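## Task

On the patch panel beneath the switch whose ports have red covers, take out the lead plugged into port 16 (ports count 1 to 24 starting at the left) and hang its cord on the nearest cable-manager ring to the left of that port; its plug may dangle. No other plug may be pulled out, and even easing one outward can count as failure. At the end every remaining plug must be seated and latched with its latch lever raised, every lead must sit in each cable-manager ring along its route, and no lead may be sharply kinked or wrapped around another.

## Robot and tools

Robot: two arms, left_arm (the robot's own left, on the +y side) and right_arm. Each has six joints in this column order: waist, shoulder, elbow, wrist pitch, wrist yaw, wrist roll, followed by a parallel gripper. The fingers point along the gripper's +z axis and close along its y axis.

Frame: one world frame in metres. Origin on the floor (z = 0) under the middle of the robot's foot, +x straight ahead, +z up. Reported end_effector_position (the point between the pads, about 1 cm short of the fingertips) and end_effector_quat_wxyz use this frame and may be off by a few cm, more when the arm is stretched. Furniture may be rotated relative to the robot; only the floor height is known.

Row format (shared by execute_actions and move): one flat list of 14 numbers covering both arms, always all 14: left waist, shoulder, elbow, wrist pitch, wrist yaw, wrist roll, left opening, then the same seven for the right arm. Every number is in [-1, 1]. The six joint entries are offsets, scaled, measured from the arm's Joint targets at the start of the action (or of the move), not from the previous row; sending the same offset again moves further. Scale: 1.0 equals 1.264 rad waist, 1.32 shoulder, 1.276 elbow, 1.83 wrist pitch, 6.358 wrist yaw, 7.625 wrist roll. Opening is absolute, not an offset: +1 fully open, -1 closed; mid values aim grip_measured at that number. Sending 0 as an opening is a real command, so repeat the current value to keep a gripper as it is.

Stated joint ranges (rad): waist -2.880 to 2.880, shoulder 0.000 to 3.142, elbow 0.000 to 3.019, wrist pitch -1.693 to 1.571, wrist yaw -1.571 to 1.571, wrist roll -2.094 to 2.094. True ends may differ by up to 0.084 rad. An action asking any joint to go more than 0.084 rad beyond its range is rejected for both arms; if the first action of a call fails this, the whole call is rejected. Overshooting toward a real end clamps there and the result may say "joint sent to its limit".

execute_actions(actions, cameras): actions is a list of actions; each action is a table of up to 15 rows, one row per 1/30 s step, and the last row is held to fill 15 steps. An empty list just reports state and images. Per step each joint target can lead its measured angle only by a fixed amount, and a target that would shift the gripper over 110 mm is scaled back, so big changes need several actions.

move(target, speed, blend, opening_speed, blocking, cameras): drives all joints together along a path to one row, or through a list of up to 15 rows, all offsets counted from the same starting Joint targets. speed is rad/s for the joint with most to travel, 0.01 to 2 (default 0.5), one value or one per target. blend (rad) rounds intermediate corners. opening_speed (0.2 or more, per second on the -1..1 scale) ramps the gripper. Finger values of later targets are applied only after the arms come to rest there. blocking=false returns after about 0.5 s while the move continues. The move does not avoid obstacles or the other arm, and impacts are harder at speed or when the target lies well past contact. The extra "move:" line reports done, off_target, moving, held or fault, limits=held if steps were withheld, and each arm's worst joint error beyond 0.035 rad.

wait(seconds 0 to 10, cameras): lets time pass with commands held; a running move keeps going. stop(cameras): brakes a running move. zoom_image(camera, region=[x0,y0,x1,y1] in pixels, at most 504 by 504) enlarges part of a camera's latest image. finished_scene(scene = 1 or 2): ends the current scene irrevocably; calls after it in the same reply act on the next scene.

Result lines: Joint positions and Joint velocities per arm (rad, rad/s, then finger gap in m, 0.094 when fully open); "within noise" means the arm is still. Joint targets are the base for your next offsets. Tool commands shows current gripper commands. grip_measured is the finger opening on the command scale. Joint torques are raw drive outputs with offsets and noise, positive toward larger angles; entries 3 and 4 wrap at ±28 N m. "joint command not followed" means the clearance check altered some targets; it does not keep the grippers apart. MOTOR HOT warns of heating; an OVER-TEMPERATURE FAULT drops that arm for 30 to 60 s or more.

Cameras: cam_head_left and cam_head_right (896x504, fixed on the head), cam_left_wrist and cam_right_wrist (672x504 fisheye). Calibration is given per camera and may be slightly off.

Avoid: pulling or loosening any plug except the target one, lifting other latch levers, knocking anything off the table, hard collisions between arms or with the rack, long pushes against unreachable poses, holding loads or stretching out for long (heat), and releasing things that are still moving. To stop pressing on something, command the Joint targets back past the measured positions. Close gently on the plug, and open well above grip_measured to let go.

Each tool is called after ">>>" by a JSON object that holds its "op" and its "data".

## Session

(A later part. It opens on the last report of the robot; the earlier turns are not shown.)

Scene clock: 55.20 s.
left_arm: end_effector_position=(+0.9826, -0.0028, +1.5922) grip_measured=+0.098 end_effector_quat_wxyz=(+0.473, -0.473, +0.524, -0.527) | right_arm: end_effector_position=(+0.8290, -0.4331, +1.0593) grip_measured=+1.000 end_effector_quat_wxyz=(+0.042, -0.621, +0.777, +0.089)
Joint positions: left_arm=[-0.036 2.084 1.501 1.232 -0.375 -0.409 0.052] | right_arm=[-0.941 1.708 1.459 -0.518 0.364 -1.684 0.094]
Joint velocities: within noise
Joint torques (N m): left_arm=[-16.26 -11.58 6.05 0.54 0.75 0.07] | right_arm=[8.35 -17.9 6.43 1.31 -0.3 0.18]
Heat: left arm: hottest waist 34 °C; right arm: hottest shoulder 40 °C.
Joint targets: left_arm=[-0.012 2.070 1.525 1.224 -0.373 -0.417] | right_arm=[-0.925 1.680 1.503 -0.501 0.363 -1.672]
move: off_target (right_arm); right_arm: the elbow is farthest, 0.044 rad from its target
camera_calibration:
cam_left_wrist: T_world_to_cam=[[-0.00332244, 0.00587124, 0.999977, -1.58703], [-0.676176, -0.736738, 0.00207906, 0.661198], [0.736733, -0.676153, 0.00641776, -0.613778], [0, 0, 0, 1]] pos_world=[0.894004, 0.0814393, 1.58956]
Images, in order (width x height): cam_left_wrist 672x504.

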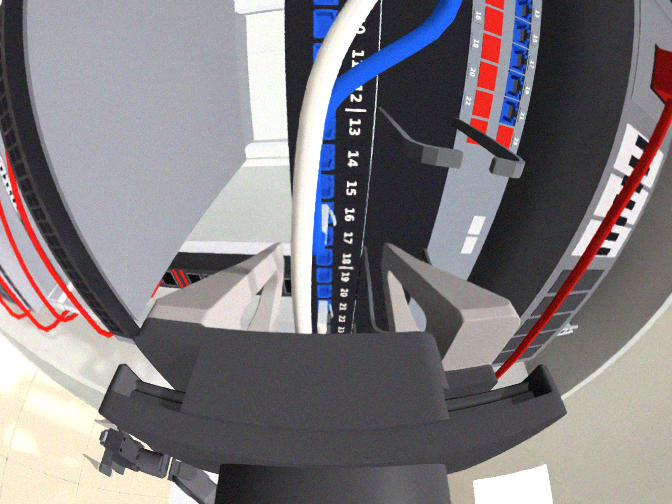

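>>> {"op": "move", "data": {"target": [0.0127,0.0462,0.0799,-0.0333,0.0013,-0.0012,0.0,0,0,0,0,0,0,1], "speed": 0.15, "cameras": ["cam_left_wrist"]}}

>>> {"op": "zoom_image", "data": {"camera": "cam_left_wrist", "region": [250, 150, 430, 330]}}

Scene clock: 57.90 s.
left_arm: end_effector_position=(+1.0101, -0.0016, +1.5967) grip_measured=+0.002 end_effector_quat_wxyz=(+0.474, -0.481, +0.513, -0.529) | right_arm: end_effector_position=(+0.8290, -0.4331, +1.0593) grip_measured=+1.000 end_effector_quat_wxyz=(+0.042, -0.621, +0.777, +0.089)
Joint positions: left_arm=[-0.025 2.107 1.593 1.181 -0.366 -0.429 0.047] | right_arm=[-0.941 1.708 1.459 -0.518 0.364 -1.684 0.094]
Joint velocities: within noise
Joint torques (N m): left_arm=[-16.44 -8.88 7.02 0.1 0.72 0.17] | right_arm=[8.47 -18.26 6.54 1.28 -0.31 0.17]
Heat: left arm: hottest waist 34 °C; right arm: hottest shoulder 40 °C.
Joint targets: left_arm=[0.004 2.131 1.627 1.162 -0.365 -0.426] | right_arm=[-0.925 1.680 1.503 -0.501 0.363 -1.672]
move: off_target (right_arm); right_arm: the elbow is farthest, 0.044 rad from its target
camera_calibration:
cam_left_wrist: T_world_to_cam=[[-0.00886666, 0.0261294, 0.999619, -1.58528], [-0.66333, -0.748202, 0.0136737, 0.649179], [0.748274, -0.662957, 0.0239665, -0.672889], [0, 0, 0, 1]] pos_world=[0.920069, 0.081043, 1.59193]
Images, in order (width x height): cam_left_wrist 672x504.

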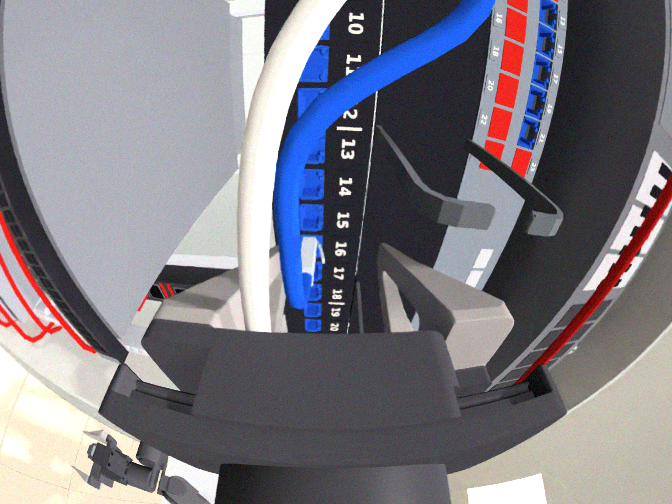

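Scaled by 2.800 from the camera's 672x504 image, which has a finer 960x720 frame.

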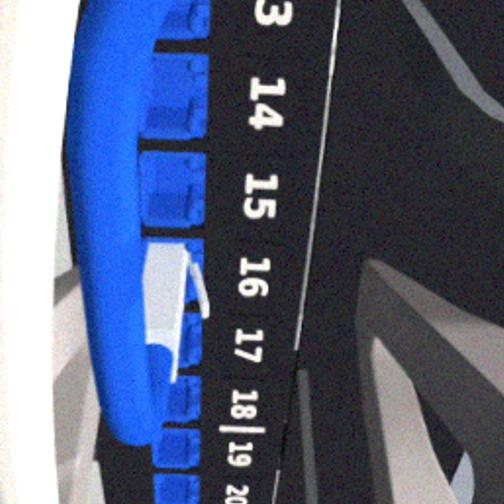

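>>> {"op": "zoom_image", "data": {"camera": "cam_left_wrist", "region": [200, 230, 320, 350]}}

Scaled by 4.200 from the camera's 672x504 image, which has a finer 960x720 frame.

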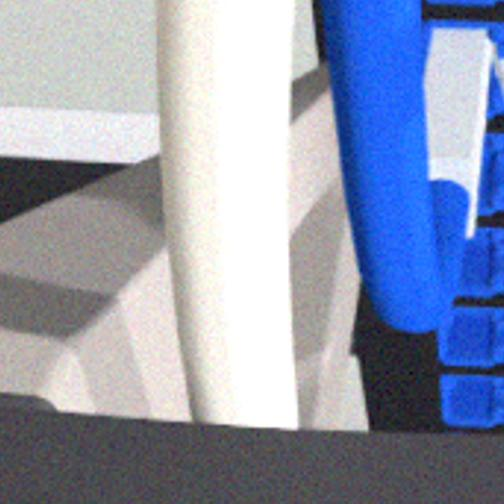

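>>> {"op": "move", "data": {"target": [0.0095,0.0144,0.0125,-0.0093,0,0.0016,-0.1,0,0,0,0,0,0,1], "speed": 0.15, "cameras": ["cam_left_wrist"]}}

>>> {"op": "zoom_image", "data": {"camera": "cam_left_wrist", "region": [230, 150, 410, 330]}}

Scene clock: 61.53 s.
left_arm: end_effector_position=(+1.0117, -0.0012, +1.5968) grip_measured=-0.098 end_effector_quat_wxyz=(+0.474, -0.482, +0.512, -0.530) | right_arm: end_effector_position=(+0.8290, -0.4331, +1.0593) grip_measured=+1.000 end_effector_quat_wxyz=(+0.042, -0.621, +0.777, +0.089)
Joint positions: left_arm=[-0.024 2.109 1.599 1.181 -0.365 -0.431 0.042] | right_arm=[-0.941 1.708 1.459 -0.518 0.364 -1.684 0.094]
Joint velocities: within noise
Joint torques (N m): left_arm=[-15.56 -7.47 7.84 -0.5 0.66 0.32] | right_arm=[8.41 -17.79 6.45 1.29 -0.29 0.19]
Heat: left arm: hottest waist 34 °C; right arm: hottest shoulder 40 °C.
Joint targets: left_arm=[0.017 2.150 1.643 1.146 -0.365 -0.414] | right_arm=[-0.925 1.680 1.503 -0.501 0.363 -1.672]
move: off_target (left_arm, right_arm); left_arm: the elbow is farthest, 0.044 rad from its target; right_arm: the elbow is farthest, 0.044 rad from its target
camera_calibration:
cam_left_wrist: T_world_to_cam=[[-0.0103208, 0.0287294, 0.999534, -1.58371], [-0.66106, -0.750189, 0.0147367, 0.646522], [0.750262, -0.660599, 0.0267344, -0.680263], [0, 0, 0, 1]] pos_world=[0.921421, 0.0811311, 1.59163]
Images, in order (width x height): cam_left_wrist 672x504.

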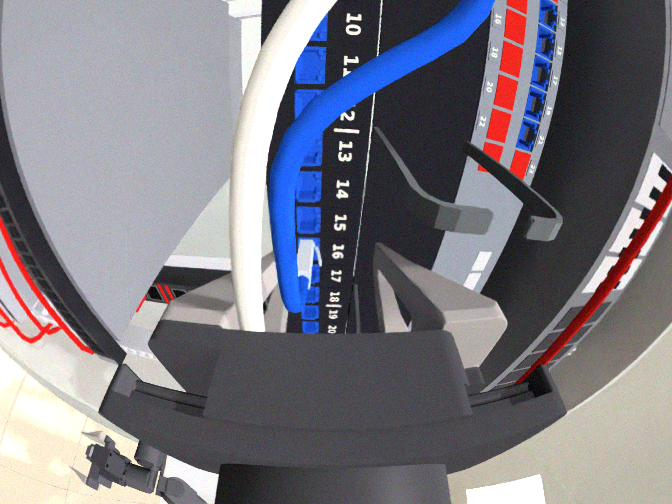

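Scaled by 2.800 from the camera's 672x504 image, which has a finer 960x720 frame.

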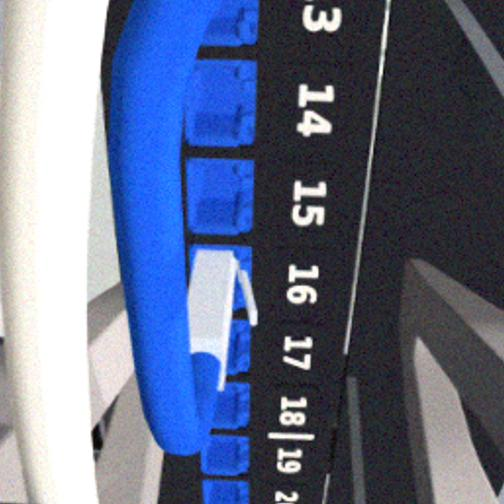

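>>> {"op": "move", "data": {"target": [-0.0087,-0.0242,-0.0415,0.0158,0,0.0012,0,0,0,0,0,0,0,1], "speed": 0.15, "cameras": ["cam_left_wrist"]}}

>>> {"op": "zoom_image", "data": {"camera": "cam_left_wrist", "region": [230, 150, 410, 330]}}

Scene clock: 63.20 s.
left_arm: end_effector_position=(+1.0120, -0.0009, +1.5943) grip_measured=-0.002 end_effector_quat_wxyz=(+0.476, -0.481, +0.514, -0.527) | right_arm: end_effector_position=(+0.8290, -0.4331, +1.0593) grip_measured=+1.000 end_effector_quat_wxyz=(+0.042, -0.621, +0.777, +0.089)
Joint positions: left_arm=[-0.02 2.109 1.597 1.18 -0.365 -0.427 0.047] | right_arm=[-0.941 1.708 1.459 -0.518 0.364 -1.684 0.094]
Joint velocities: within noise
Joint torques (N m): left_arm=[-16.73 -10.29 3.59 0.55 0.64 0.37] | right_arm=[8.64 -17.85 6.49 1.36 -0.31 0.18]
Heat: left arm: hottest waist 34 °C; right arm: hottest shoulder 40 °C.
Joint targets: left_arm=[0.006 2.118 1.590 1.174 -0.365 -0.405] | right_arm=[-0.925 1.680 1.503 -0.501 0.363 -1.672]
move: off_target (right_arm); right_arm: the elbow is farthest, 0.044 rad from its target
camera_calibration:
cam_left_wrist: T_world_to_cam=[[-0.00860076, 0.0219173, 0.999723, -1.58326], [-0.661155, -0.750172, 0.0107583, 0.653416], [0.7502, -0.660879, 0.0209428, -0.670929], [0, 0, 0, 1]] pos_world=[0.921723, 0.081472, 1.58984]
Images, in order (width x height): cam_left_wrist 672x504.

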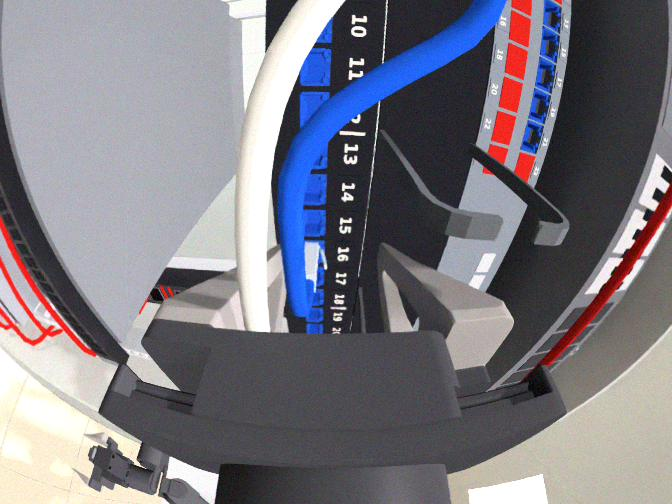

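Scaled by 2.800 from the camera's 672x504 image, which has a finer 960x720 frame.

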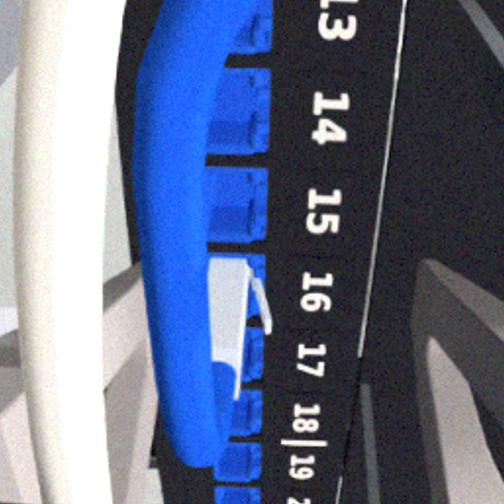

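>>> {"op": "move", "data": {"target": [-0.0245,-0.0242,-0.0529,0.0295,-0.0011,0.002,-0.1,0,0,0,0,0,0,1], "speed": 0.15, "cameras": ["cam_left_wrist"]}}

Scene clock: 65.00 s.
left_arm: end_effector_position=(+0.9873, -0.0083, +1.5789) grip_measured=-0.098 end_effector_quat_wxyz=(+0.475, -0.468, +0.535, -0.519) | right_arm: end_effector_position=(+0.8290, -0.4331, +1.0593) grip_measured=+1.000 end_effector_quat_wxyz=(+0.042, -0.621, +0.777, +0.089)
Joint positions: left_arm=[-0.02 2.102 1.52 1.216 -0.37 -0.398 0.042] | right_arm=[-0.941 1.708 1.459 -0.518 0.364 -1.684 0.094]
Joint velocities: within noise
Joint torques (N m): left_arm=[-18.84 -12.51 4.27 1.24 0.59 0.2] | right_arm=[8.59 -17.79 6.58 1.29 -0.29 0.17]
Heat: left arm: hottest waist 34 °C; right arm: hottest shoulder 41 °C.
Joint targets: left_arm=[-0.025 2.086 1.522 1.228 -0.372 -0.390] | right_arm=[-0.925 1.680 1.503 -0.501 0.363 -1.672]
move: off_target (right_arm); right_arm: the elbow is farthest, 0.044 rad from its target
camera_calibration:
cam_left_wrist: T_world_to_cam=[[0.00548765, -0.020172, 0.999781, -1.58231], [-0.681207, -0.732007, -0.0110302, 0.686109], [0.73207, -0.680998, -0.0177583, -0.578096], [0, 0, 0, 1]] pos_world=[0.899272, 0.0766362, 1.57927]
Images, in order (width x height): cam_left_wrist 672x504.

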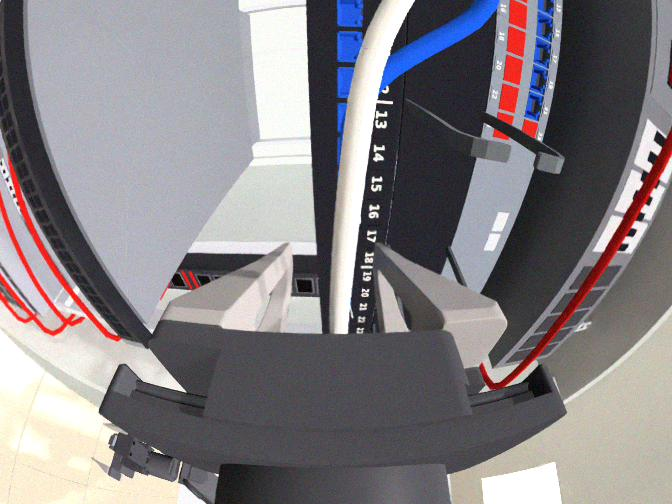

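>>> {"op": "move", "data": {"target": [0.0119,0.0371,0.0674,-0.0328,0.0011,-0.0045,-0.1,0,0,0,0,0,0,1], "speed": 0.15, "cameras": ["cam_left_wrist"]}}

>>> {"op": "zoom_image", "data": {"camera": "cam_left_wrist", "region": [240, 150, 420, 330]}}

Scene clock: 66.60 s.
left_arm: end_effector_position=(+0.9932, -0.0093, +1.5808) grip_measured=-0.099 end_effector_quat_wxyz=(+0.465, -0.480, +0.524, -0.528) | right_arm: end_effector_position=(+0.8290, -0.4331, +1.0593) grip_measured=+1.000 end_effector_quat_wxyz=(+0.042, -0.621, +0.777, +0.089)
Joint positions: left_arm=[-0.02 2.109 1.543 1.204 -0.373 -0.437 0.042] | right_arm=[-0.941 1.708 1.459 -0.518 0.364 -1.684 0.094]
Joint velocities: within noise
Joint torques (N m): left_arm=[-17.79 -8.59 9.48 -0.49 1.02 0.27] | right_arm=[8.35 -17.73 6.46 1.35 -0.32 0.17]
Heat: left arm: hottest waist 35 °C; right arm: hottest shoulder 41 °C.
Joint targets: left_arm=[-0.010 2.135 1.609 1.168 -0.365 -0.424] | right_arm=[-0.925 1.680 1.503 -0.501 0.363 -1.672]
move: off_target (left_arm, right_arm); left_arm: the elbow is farthest, 0.065 rad from its target; right_arm: the elbow is farthest, 0.044 rad from its target
camera_calibration:
cam_left_wrist: T_world_to_cam=[[0.0105282, 0.0198009, 0.999749, -1.58882], [-0.677823, -0.734905, 0.0216935, 0.634264], [0.73515, -0.677881, 0.00568432, -0.623082], [0, 0, 0, 1]] pos_world=[0.904705, 0.0752084, 1.5782]
Images, in order (width x height): cam_left_wrist 672x504.

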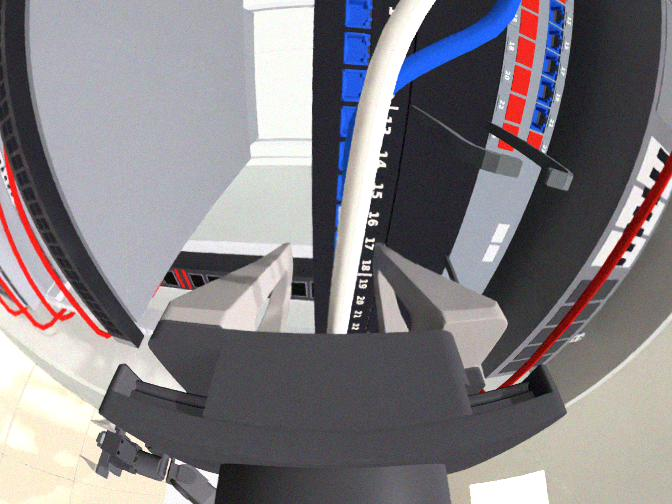

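Scaled by 2.800 from the camera's 672x504 image, which has a finer 960x720 frame.

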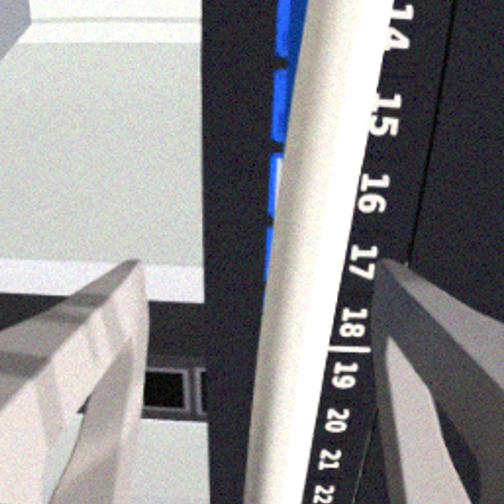

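>>> {"op": "move", "data": {"target": [-0.0100,-0.0371,-0.0674,0.0328,0,0.003,-0.1,0,0,0,0,0,0,1], "speed": 0.15, "cameras": ["cam_left_wrist","cam_head_left","cam_head_right"]}}

>>> {"op": "zoom_image", "data": {"camera": "cam_head_left", "region": [320, 0, 560, 160]}}

>>> {"op": "zoom_image", "data": {"camera": "cam_head_right", "region": [280, 0, 520, 160]}}

Scene clock: 68.63 s.
left_arm: end_effector_position=(+0.9879, -0.0086, +1.5797) grip_measured=-0.099 end_effector_quat_wxyz=(+0.472, -0.470, +0.531, -0.523) | right_arm: end_effector_position=(+0.8290, -0.4331, +1.0593) grip_measured=+1.000 end_effector_quat_wxyz=(+0.042, -0.621, +0.777, +0.089)
Joint positions: left_arm=[-0.02 2.103 1.523 1.216 -0.367 -0.41 0.042] | right_arm=[-0.941 1.708 1.459 -0.518 0.364 -1.684 0.094]
Joint velocities: within noise
Joint torques (N m): left_arm=[-18.67 -12.4 4.05 1.22 0.74 0.23] | right_arm=[8.47 -18.08 6.5 1.32 -0.28 0.15]
Heat: left arm: hottest waist 35 °C; right arm: hottest shoulder 41 °C.
Joint targets: left_arm=[-0.023 2.086 1.523 1.228 -0.365 -0.401] | right_arm=[-0.925 1.680 1.503 -0.501 0.363 -1.672]
move: off_target (right_arm); right_arm: the elbow is farthest, 0.044 rad from its target
camera_calibration:
cam_left_wrist: T_world_to_cam=[[0.00313273, -0.00783954, 0.999964, -1.58098], [-0.681195, -0.732093, -0.00360539, 0.674565], [0.732095, -0.68116, -0.00763371, -0.594719], [0, 0, 0, 1]] pos_world=[0.899854, 0.0763512, 1.57881]
Images, in order (width x height): cam_head_left 896x504, cam_head_right 896x504, cam_left_wrist 672x504.

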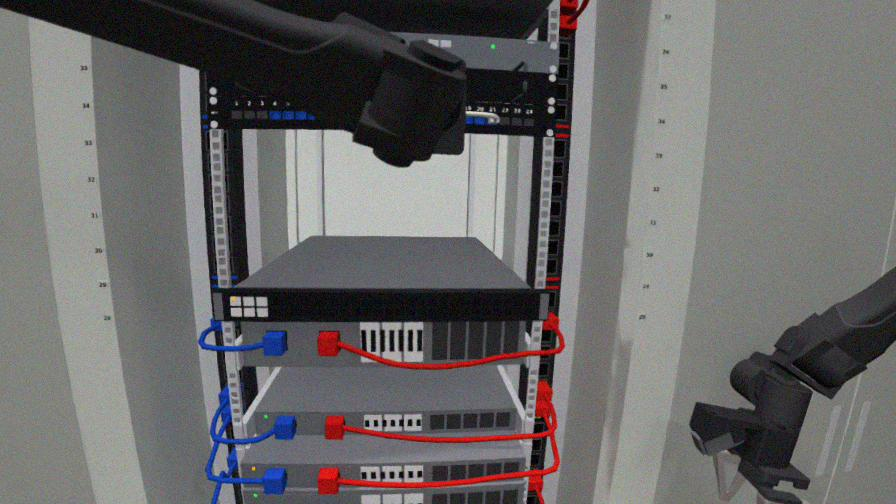

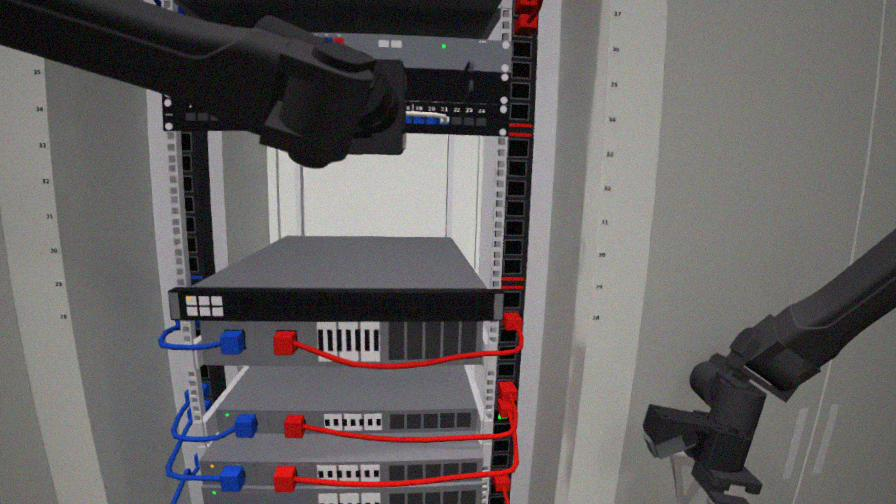

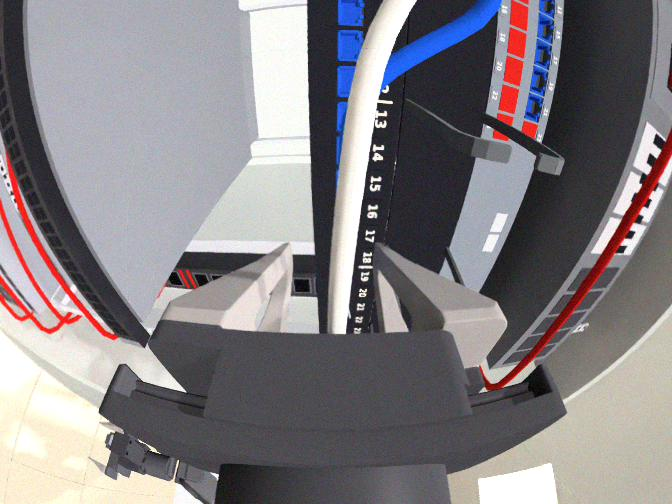

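Scaled by 2.100 from the camera's 896x504 image, which has a finer 1280x720 frame.

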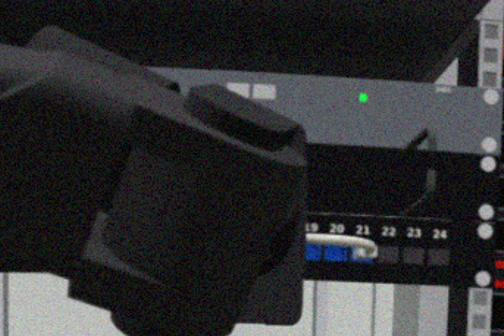

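Scaled by 2.100 from the camera's 896x504 image, which has a finer 1280x720 frame.

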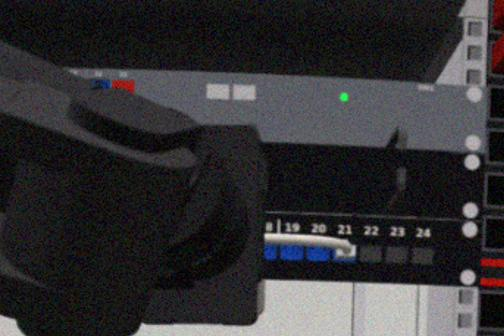

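>>> {"op": "move", "data": {"target": [[0,0,0,0,0,0,-0.1,0,0,-0.6223,0,0,0,0],[0,0,0,0,0,0,-0.1,0.557,-0.2568,-0.6223,0.7825,-0.0569,0.2193,0]], "speed": 0.7, "blend": 0.1}}

Scene clock: 76.83 s.
left_arm: end_effector_position=(+0.9879, -0.0086, +1.5797) grip_measured=-0.099 end_effector_quat_wxyz=(+0.473, -0.470, +0.531, -0.523) | right_arm: end_effector_position=(+0.8510, -0.2058, +1.5099) grip_measured=+0.002 end_effector_quat_wxyz=(+0.521, +0.182, +0.701, +0.451)
Joint positions: left_arm=[-0.02 2.103 1.523 1.216 -0.367 -0.409 0.042] | right_arm=[-0.236 1.347 0.708 0.919 0.002 -0.016 0.047]
Joint velocities: within noise
Joint torques (N m): left_arm=[-18.67 -12.1 4.07 1.24 0.74 0.22] | right_arm=[8.47 -7 3.71 2.17 -0.6 0.15]
Heat: left arm: hottest waist 35 °C; right arm: hottest shoulder 40 °C.
Joint targets: left_arm=[-0.023 2.086 1.523 1.228 -0.365 -0.401] | right_arm=[-0.221 1.341 0.709 0.931 0.001 0.000]
move: done
camera_calibration:
cam_left_wrist: T_world_to_cam=[[0.00300506, -0.00897678, 0.999955, -1.58085], [-0.6812, -0.732084, -0.00452491, 0.676022], [0.732091, -0.681156, -0.00831493, -0.593639], [0, 0, 0, 1]] pos_world=[0.899855, 0.0763528, 1.5789]
cam_right_wrist: T_world_to_cam=[[0.217142, -0.548081, -0.807748, 0.918858], [-0.842181, 0.313193, -0.438909, 1.44658], [0.493539, 0.775576, -0.393576, 0.456786], [0, 0, 0, 1]] pos_world=[0.793317, -0.303722, 1.5569]

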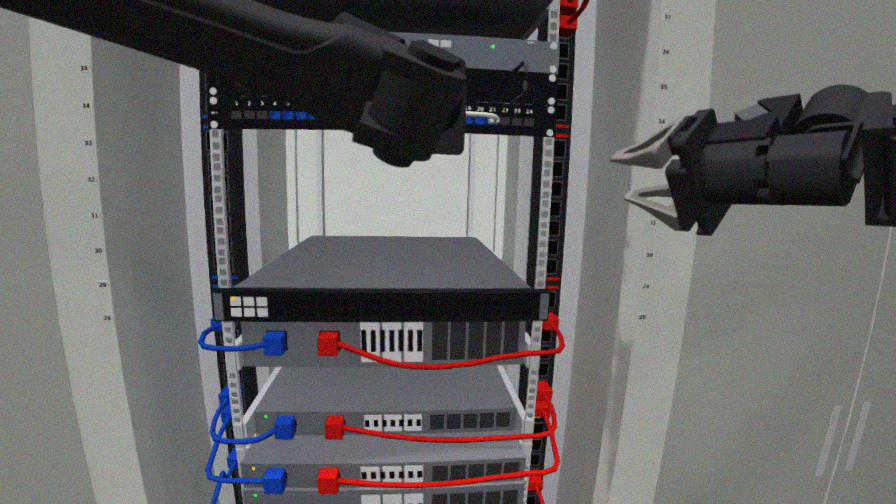

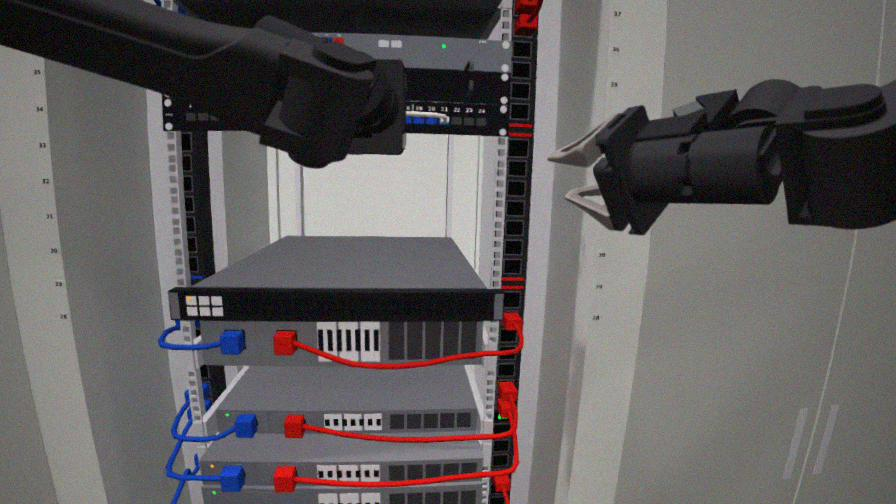

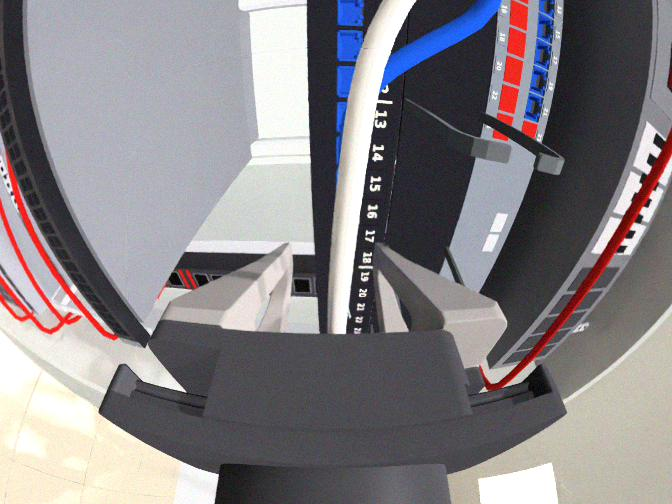

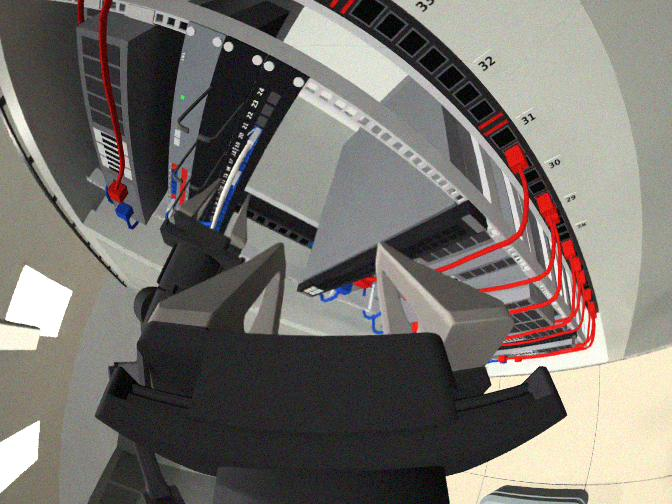

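>>> {"op": "zoom_image", "data": {"camera": "cam_right_wrist", "region": [140, 70, 320, 270]}}

>>> {"op": "zoom_image", "data": {"camera": "cam_head_left", "region": [590, 70, 790, 250]}}

Scaled by 2.520 from the camera's 672x504 image, which has a finer 960x720 frame.

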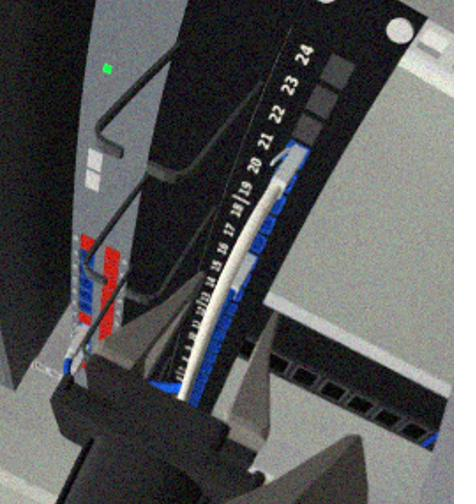

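Scaled by 2.520 from the camera's 896x504 image, which has a finer 1280x720 frame.

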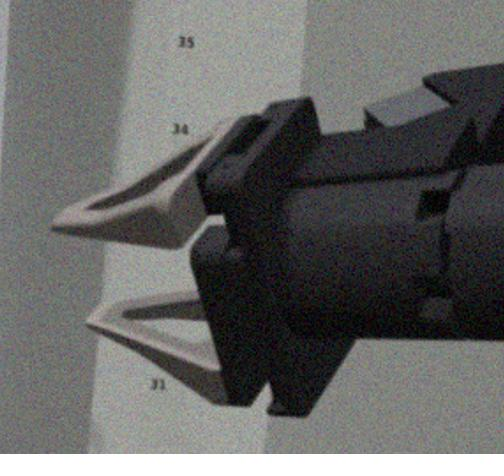

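>>> {"op": "zoom_image", "data": {"camera": "cam_right_wrist", "region": [150, 150, 260, 260]}}

Scaled by 4.582 from the camera's 672x504 image, which has a finer 960x720 frame.

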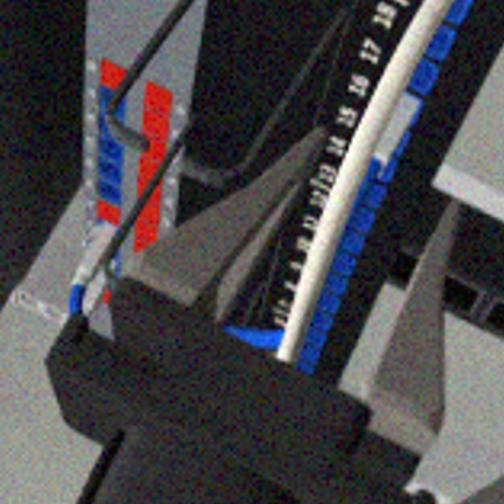

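>>> {"op": "move", "data": {"target": [0.0277,-0.0083,0.0549,-0.0459,0.0019,-0.0047,-0.1,0,0,0,0,0,0,0], "speed": 0.15, "cameras": ["cam_left_wrist","cam_right_wrist"]}}

>>> {"op": "zoom_image", "data": {"camera": "cam_left_wrist", "region": [240, 150, 420, 330]}}

>>> {"op": "zoom_image", "data": {"camera": "cam_right_wrist", "region": [150, 130, 270, 250]}}

Scene clock: 85.40 s.
left_arm: end_effector_position=(+1.0021, -0.0106, +1.5764) grip_measured=-0.099 end_effector_quat_wxyz=(+0.464, -0.465, +0.540, -0.526) | right_arm: end_effector_position=(+0.8510, -0.2058, +1.5099) grip_measured=+0.002 end_effector_quat_wxyz=(+0.521, +0.182, +0.701, +0.451)
Joint positions: left_arm=[-0.009 2.102 1.557 1.148 -0.357 -0.425 0.042] | right_arm=[-0.236 1.347 0.708 0.919 0.002 -0.015 0.047]
Joint velocities: within noise
Joint torques (N m): left_arm=[-17.03 -13.16 7.06 0.69 0.83 0] | right_arm=[8 -6.89 3.71 2.15 -0.62 0.16]
Heat: left arm: hottest waist 36 °C; right arm: hottest shoulder 39 °C.
Joint targets: left_arm=[0.012 2.075 1.593 1.144 -0.353 -0.437] | right_arm=[-0.221 1.341 0.709 0.931 0.001 0.000]
move: off_target (left_arm); left_arm: the elbow is farthest, 0.036 rad from its target
camera_calibration:
cam_left_wrist: T_world_to_cam=[[0.0134101, -0.0112139, 0.999847, -1.58789], [-0.699546, -0.714586, 0.00136791, 0.693459], [0.714461, -0.699458, -0.0174273, -0.573613], [0, 0, 0, 1]] pos_world=[0.916225, 0.0765111, 1.5767]
cam_right_wrist: T_world_to_cam=[[0.216701, -0.547266, -0.808419, 0.920414], [-0.842385, 0.31369, -0.438161, 1.44573], [0.493384, 0.77595, -0.393032, 0.456174], [0, 0, 0, 1]] pos_world=[0.793335, -0.303767, 1.55683]
Images, in order (width x height): cam_left_wrist 672x504, cam_right_wrist 672x504.

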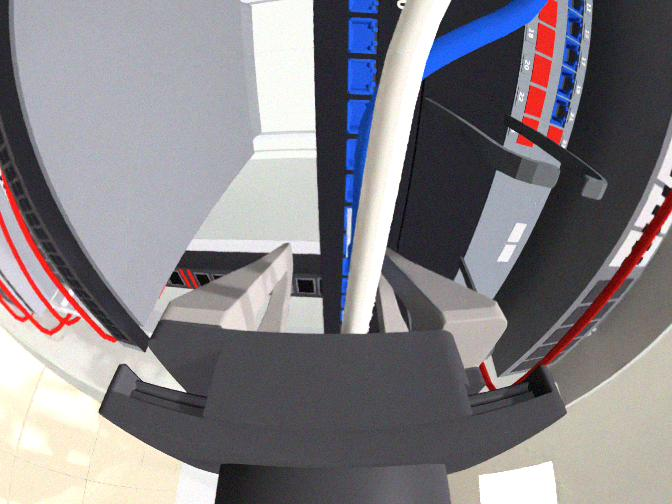

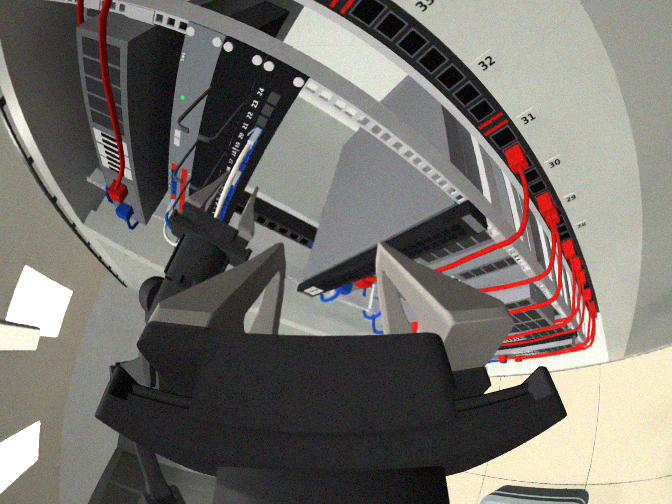

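Scaled by 2.800 from the camera's 672x504 image, which has a finer 960x720 frame.

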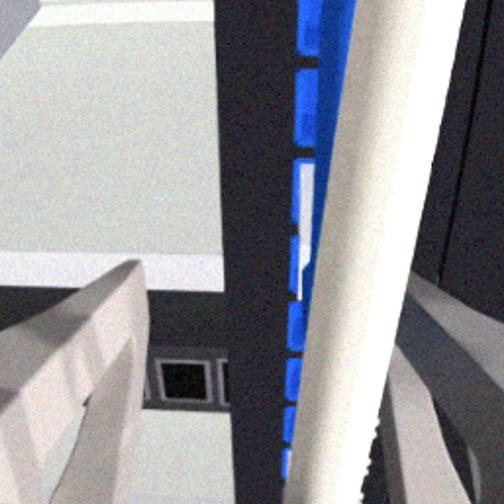

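Scaled by 4.200 from the camera's 672x504 image, which has a finer 960x720 frame.

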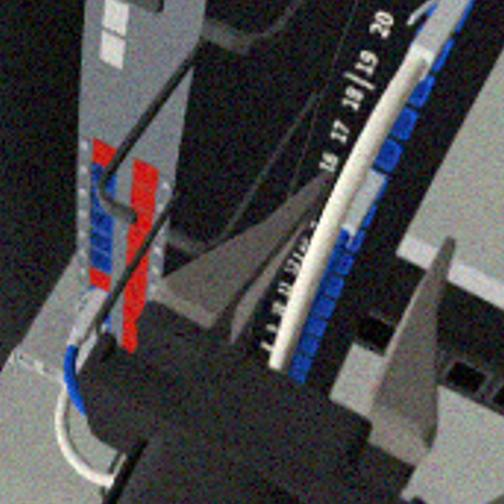

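>>> {"op": "move", "data": {"target": [-0.0174,-0.0114,0.0094,0,0,0,-0.1,0,0,0,0,0,0,0], "speed": 0.1, "cameras": ["cam_left_wrist","cam_right_wrist"]}}

>>> {"op": "zoom_image", "data": {"camera": "cam_left_wrist", "region": [240, 150, 420, 330]}}

Scene clock: 87.60 s.
left_arm: end_effector_position=(+1.0029, -0.0101, +1.5770) grip_measured=-0.099 end_effector_quat_wxyz=(+0.464, -0.466, +0.540, -0.526) | right_arm: end_effector_position=(+0.8510, -0.2058, +1.5099) grip_measured=+0.002 end_effector_quat_wxyz=(+0.521, +0.182, +0.701, +0.451)
Joint positions: left_arm=[-0.009 2.101 1.559 1.147 -0.357 -0.426 0.042] | right_arm=[-0.236 1.347 0.708 0.919 0.002 -0.015 0.047]
Joint velocities: within noise
Joint torques (N m): left_arm=[-18.78 -14.33 7.91 0.73 0.83 0.02] | right_arm=[8.7 -7.18 3.78 2.24 -0.61 0.15]
Heat: left arm: hottest waist 36 °C; right arm: hottest shoulder 39 °C.
Joint targets: left_arm=[-0.010 2.060 1.605 1.144 -0.353 -0.437] | right_arm=[-0.221 1.341 0.709 0.931 0.001 0.000]
move: off_target (left_arm); left_arm: the elbow is farthest, 0.046 rad from its target
camera_calibration:
cam_left_wrist: T_world_to_cam=[[0.0132564, -0.0101551, 0.999861, -1.58832], [-0.699072, -0.715049, 0.00200608, 0.692892], [0.714929, -0.699001, -0.0165781, -0.575578], [0, 0, 0, 1]] pos_world=[0.916934, 0.0769929, 1.57716]
cam_right_wrist: T_world_to_cam=[[0.216701, -0.547266, -0.808419, 0.920414], [-0.842385, 0.31369, -0.438161, 1.44573], [0.493384, 0.77595, -0.393032, 0.456174], [0, 0, 0, 1]] pos_world=[0.793335, -0.303767, 1.55683]
Images, in order (width x height): cam_left_wrist 672x504, cam_right_wrist 672x504.

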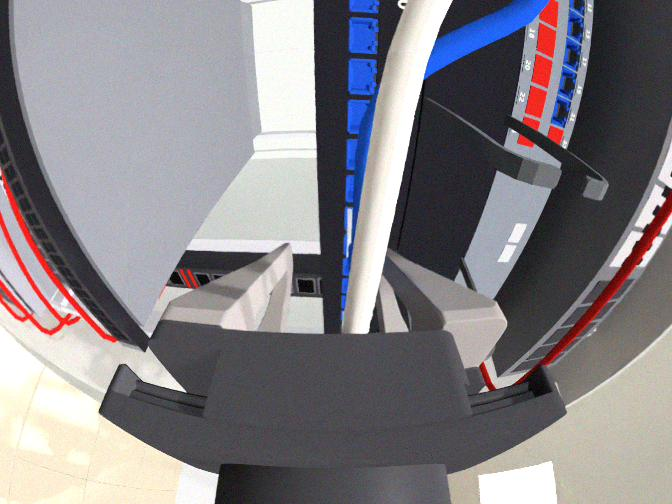

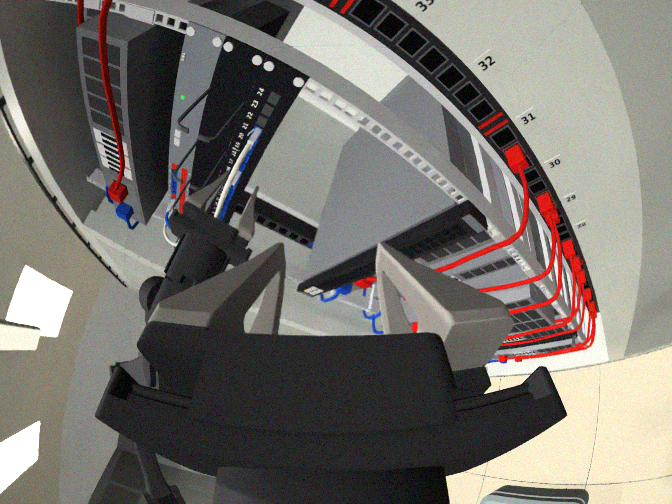

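Scaled by 2.800 from the camera's 672x504 image, which has a finer 960x720 frame.

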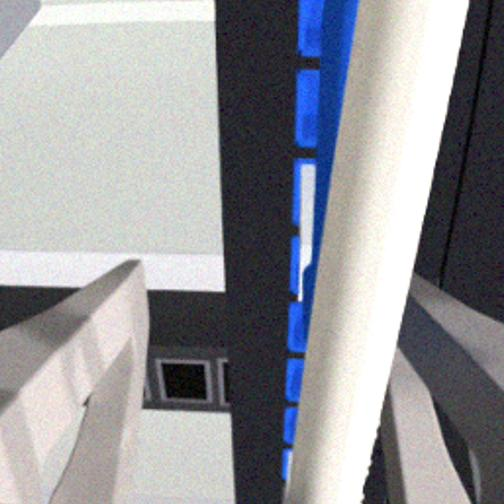

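>>> {"op": "zoom_image", "data": {"camera": "cam_left_wrist", "region": [360, 230, 520, 390]}}

>>> {"op": "zoom_image", "data": {"camera": "cam_right_wrist", "region": [160, 170, 240, 250]}}

Scaled by 3.150 from the camera's 672x504 image, which has a finer 960x720 frame.

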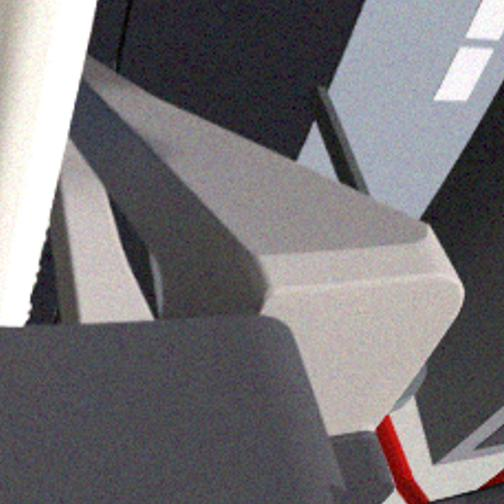

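Scaled by 6.300 from the camera's 672x504 image, which has a finer 960x720 frame.

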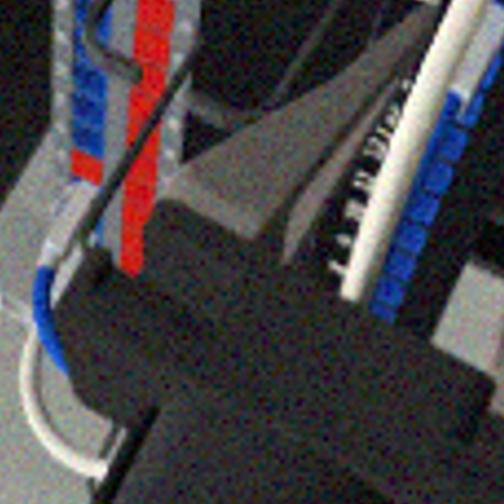

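>>> {"op": "move", "data": {"target": [-0.0063,-0.0348,-0.1031,-0.024,0.005,-0.0028,-0.1,0,0,0,0,0,0,0], "speed": 0.15, "cameras": ["cam_left_wrist","cam_right_wrist"]}}

>>> {"op": "zoom_image", "data": {"camera": "cam_left_wrist", "region": [240, 150, 420, 330]}}

>>> {"op": "zoom_image", "data": {"camera": "cam_right_wrist", "region": [150, 130, 270, 250]}}

Scene clock: 91.93 s.
left_arm: end_effector_position=(+0.9940, +0.0056, +1.5857) grip_measured=-0.099 end_effector_quat_wxyz=(+0.449, -0.451, +0.547, -0.544) | right_arm: end_effector_position=(+0.8510, -0.2058, +1.5099) grip_measured=+0.002 end_effector_quat_wxyz=(+0.521, +0.182, +0.701, +0.451)
Joint positions: left_arm=[-0.009 2.023 1.473 1.108 -0.323 -0.45 0.042] | right_arm=[-0.236 1.347 0.708 0.919 0.002 -0.015 0.047]
Joint velocities: within noise
Joint torques (N m): left_arm=[-18.61 -10.81 4.05 0.57 0.74 0.07] | right_arm=[8.59 -6.83 3.77 2.22 -0.59 0.14]
Heat: left arm: hottest waist 36 °C; right arm: hottest shoulder 39 °C.
Joint targets: left_arm=[-0.018 2.014 1.473 1.100 -0.321 -0.458] | right_arm=[-0.221 1.341 0.709 0.931 0.001 0.000]
move: done
camera_calibration:
cam_left_wrist: T_world_to_cam=[[0.0031697, 0.000240593, 0.999995, -1.58698], [-0.736635, -0.676286, 0.00249764, 0.734169], [0.676283, -0.73664, -0.00196639, -0.542671], [0, 0, 0, 1]] pos_world=[0.912844, 0.0971364, 1.58407]
cam_right_wrist: T_world_to_cam=[[0.216701, -0.547266, -0.808419, 0.920414], [-0.842385, 0.31369, -0.438161, 1.44573], [0.493384, 0.77595, -0.393032, 0.456174], [0, 0, 0, 1]] pos_world=[0.793335, -0.303767, 1.55683]
Images, in order (width x height): cam_left_wrist 672x504, cam_right_wrist 672x504.

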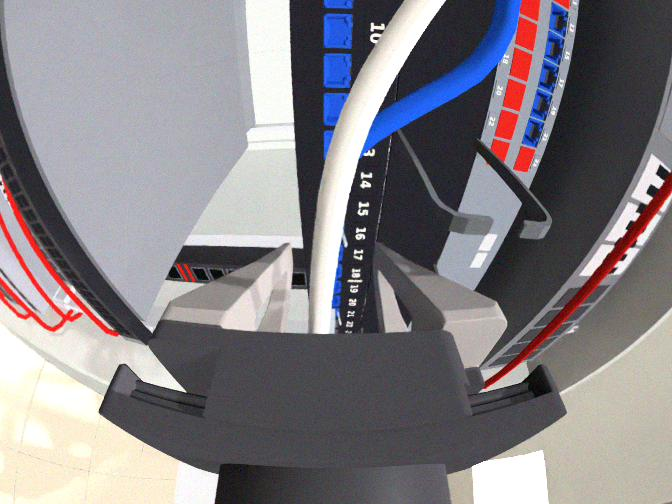

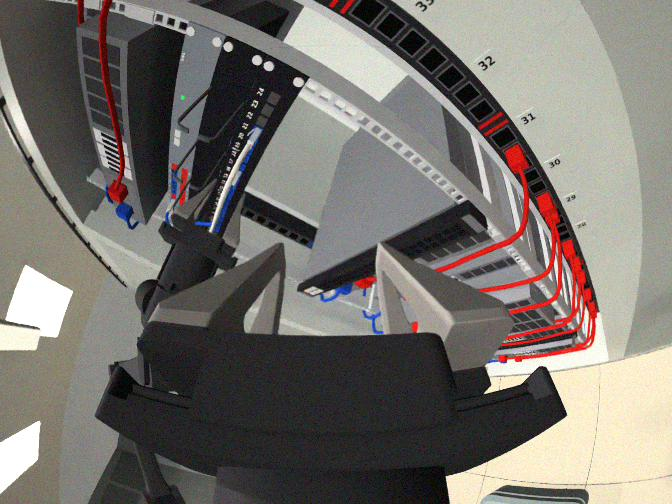

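Scaled by 2.800 from the camera's 672x504 image, which has a finer 960x720 frame.

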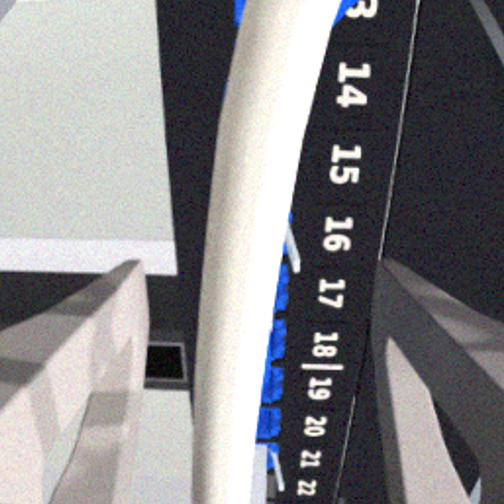

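Scaled by 4.200 from the camera's 672x504 image, which has a finer 960x720 frame.

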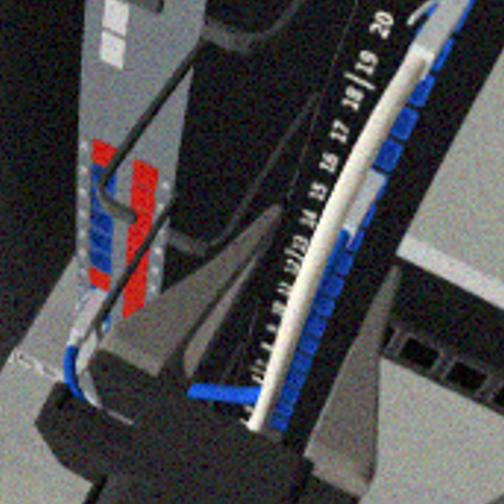

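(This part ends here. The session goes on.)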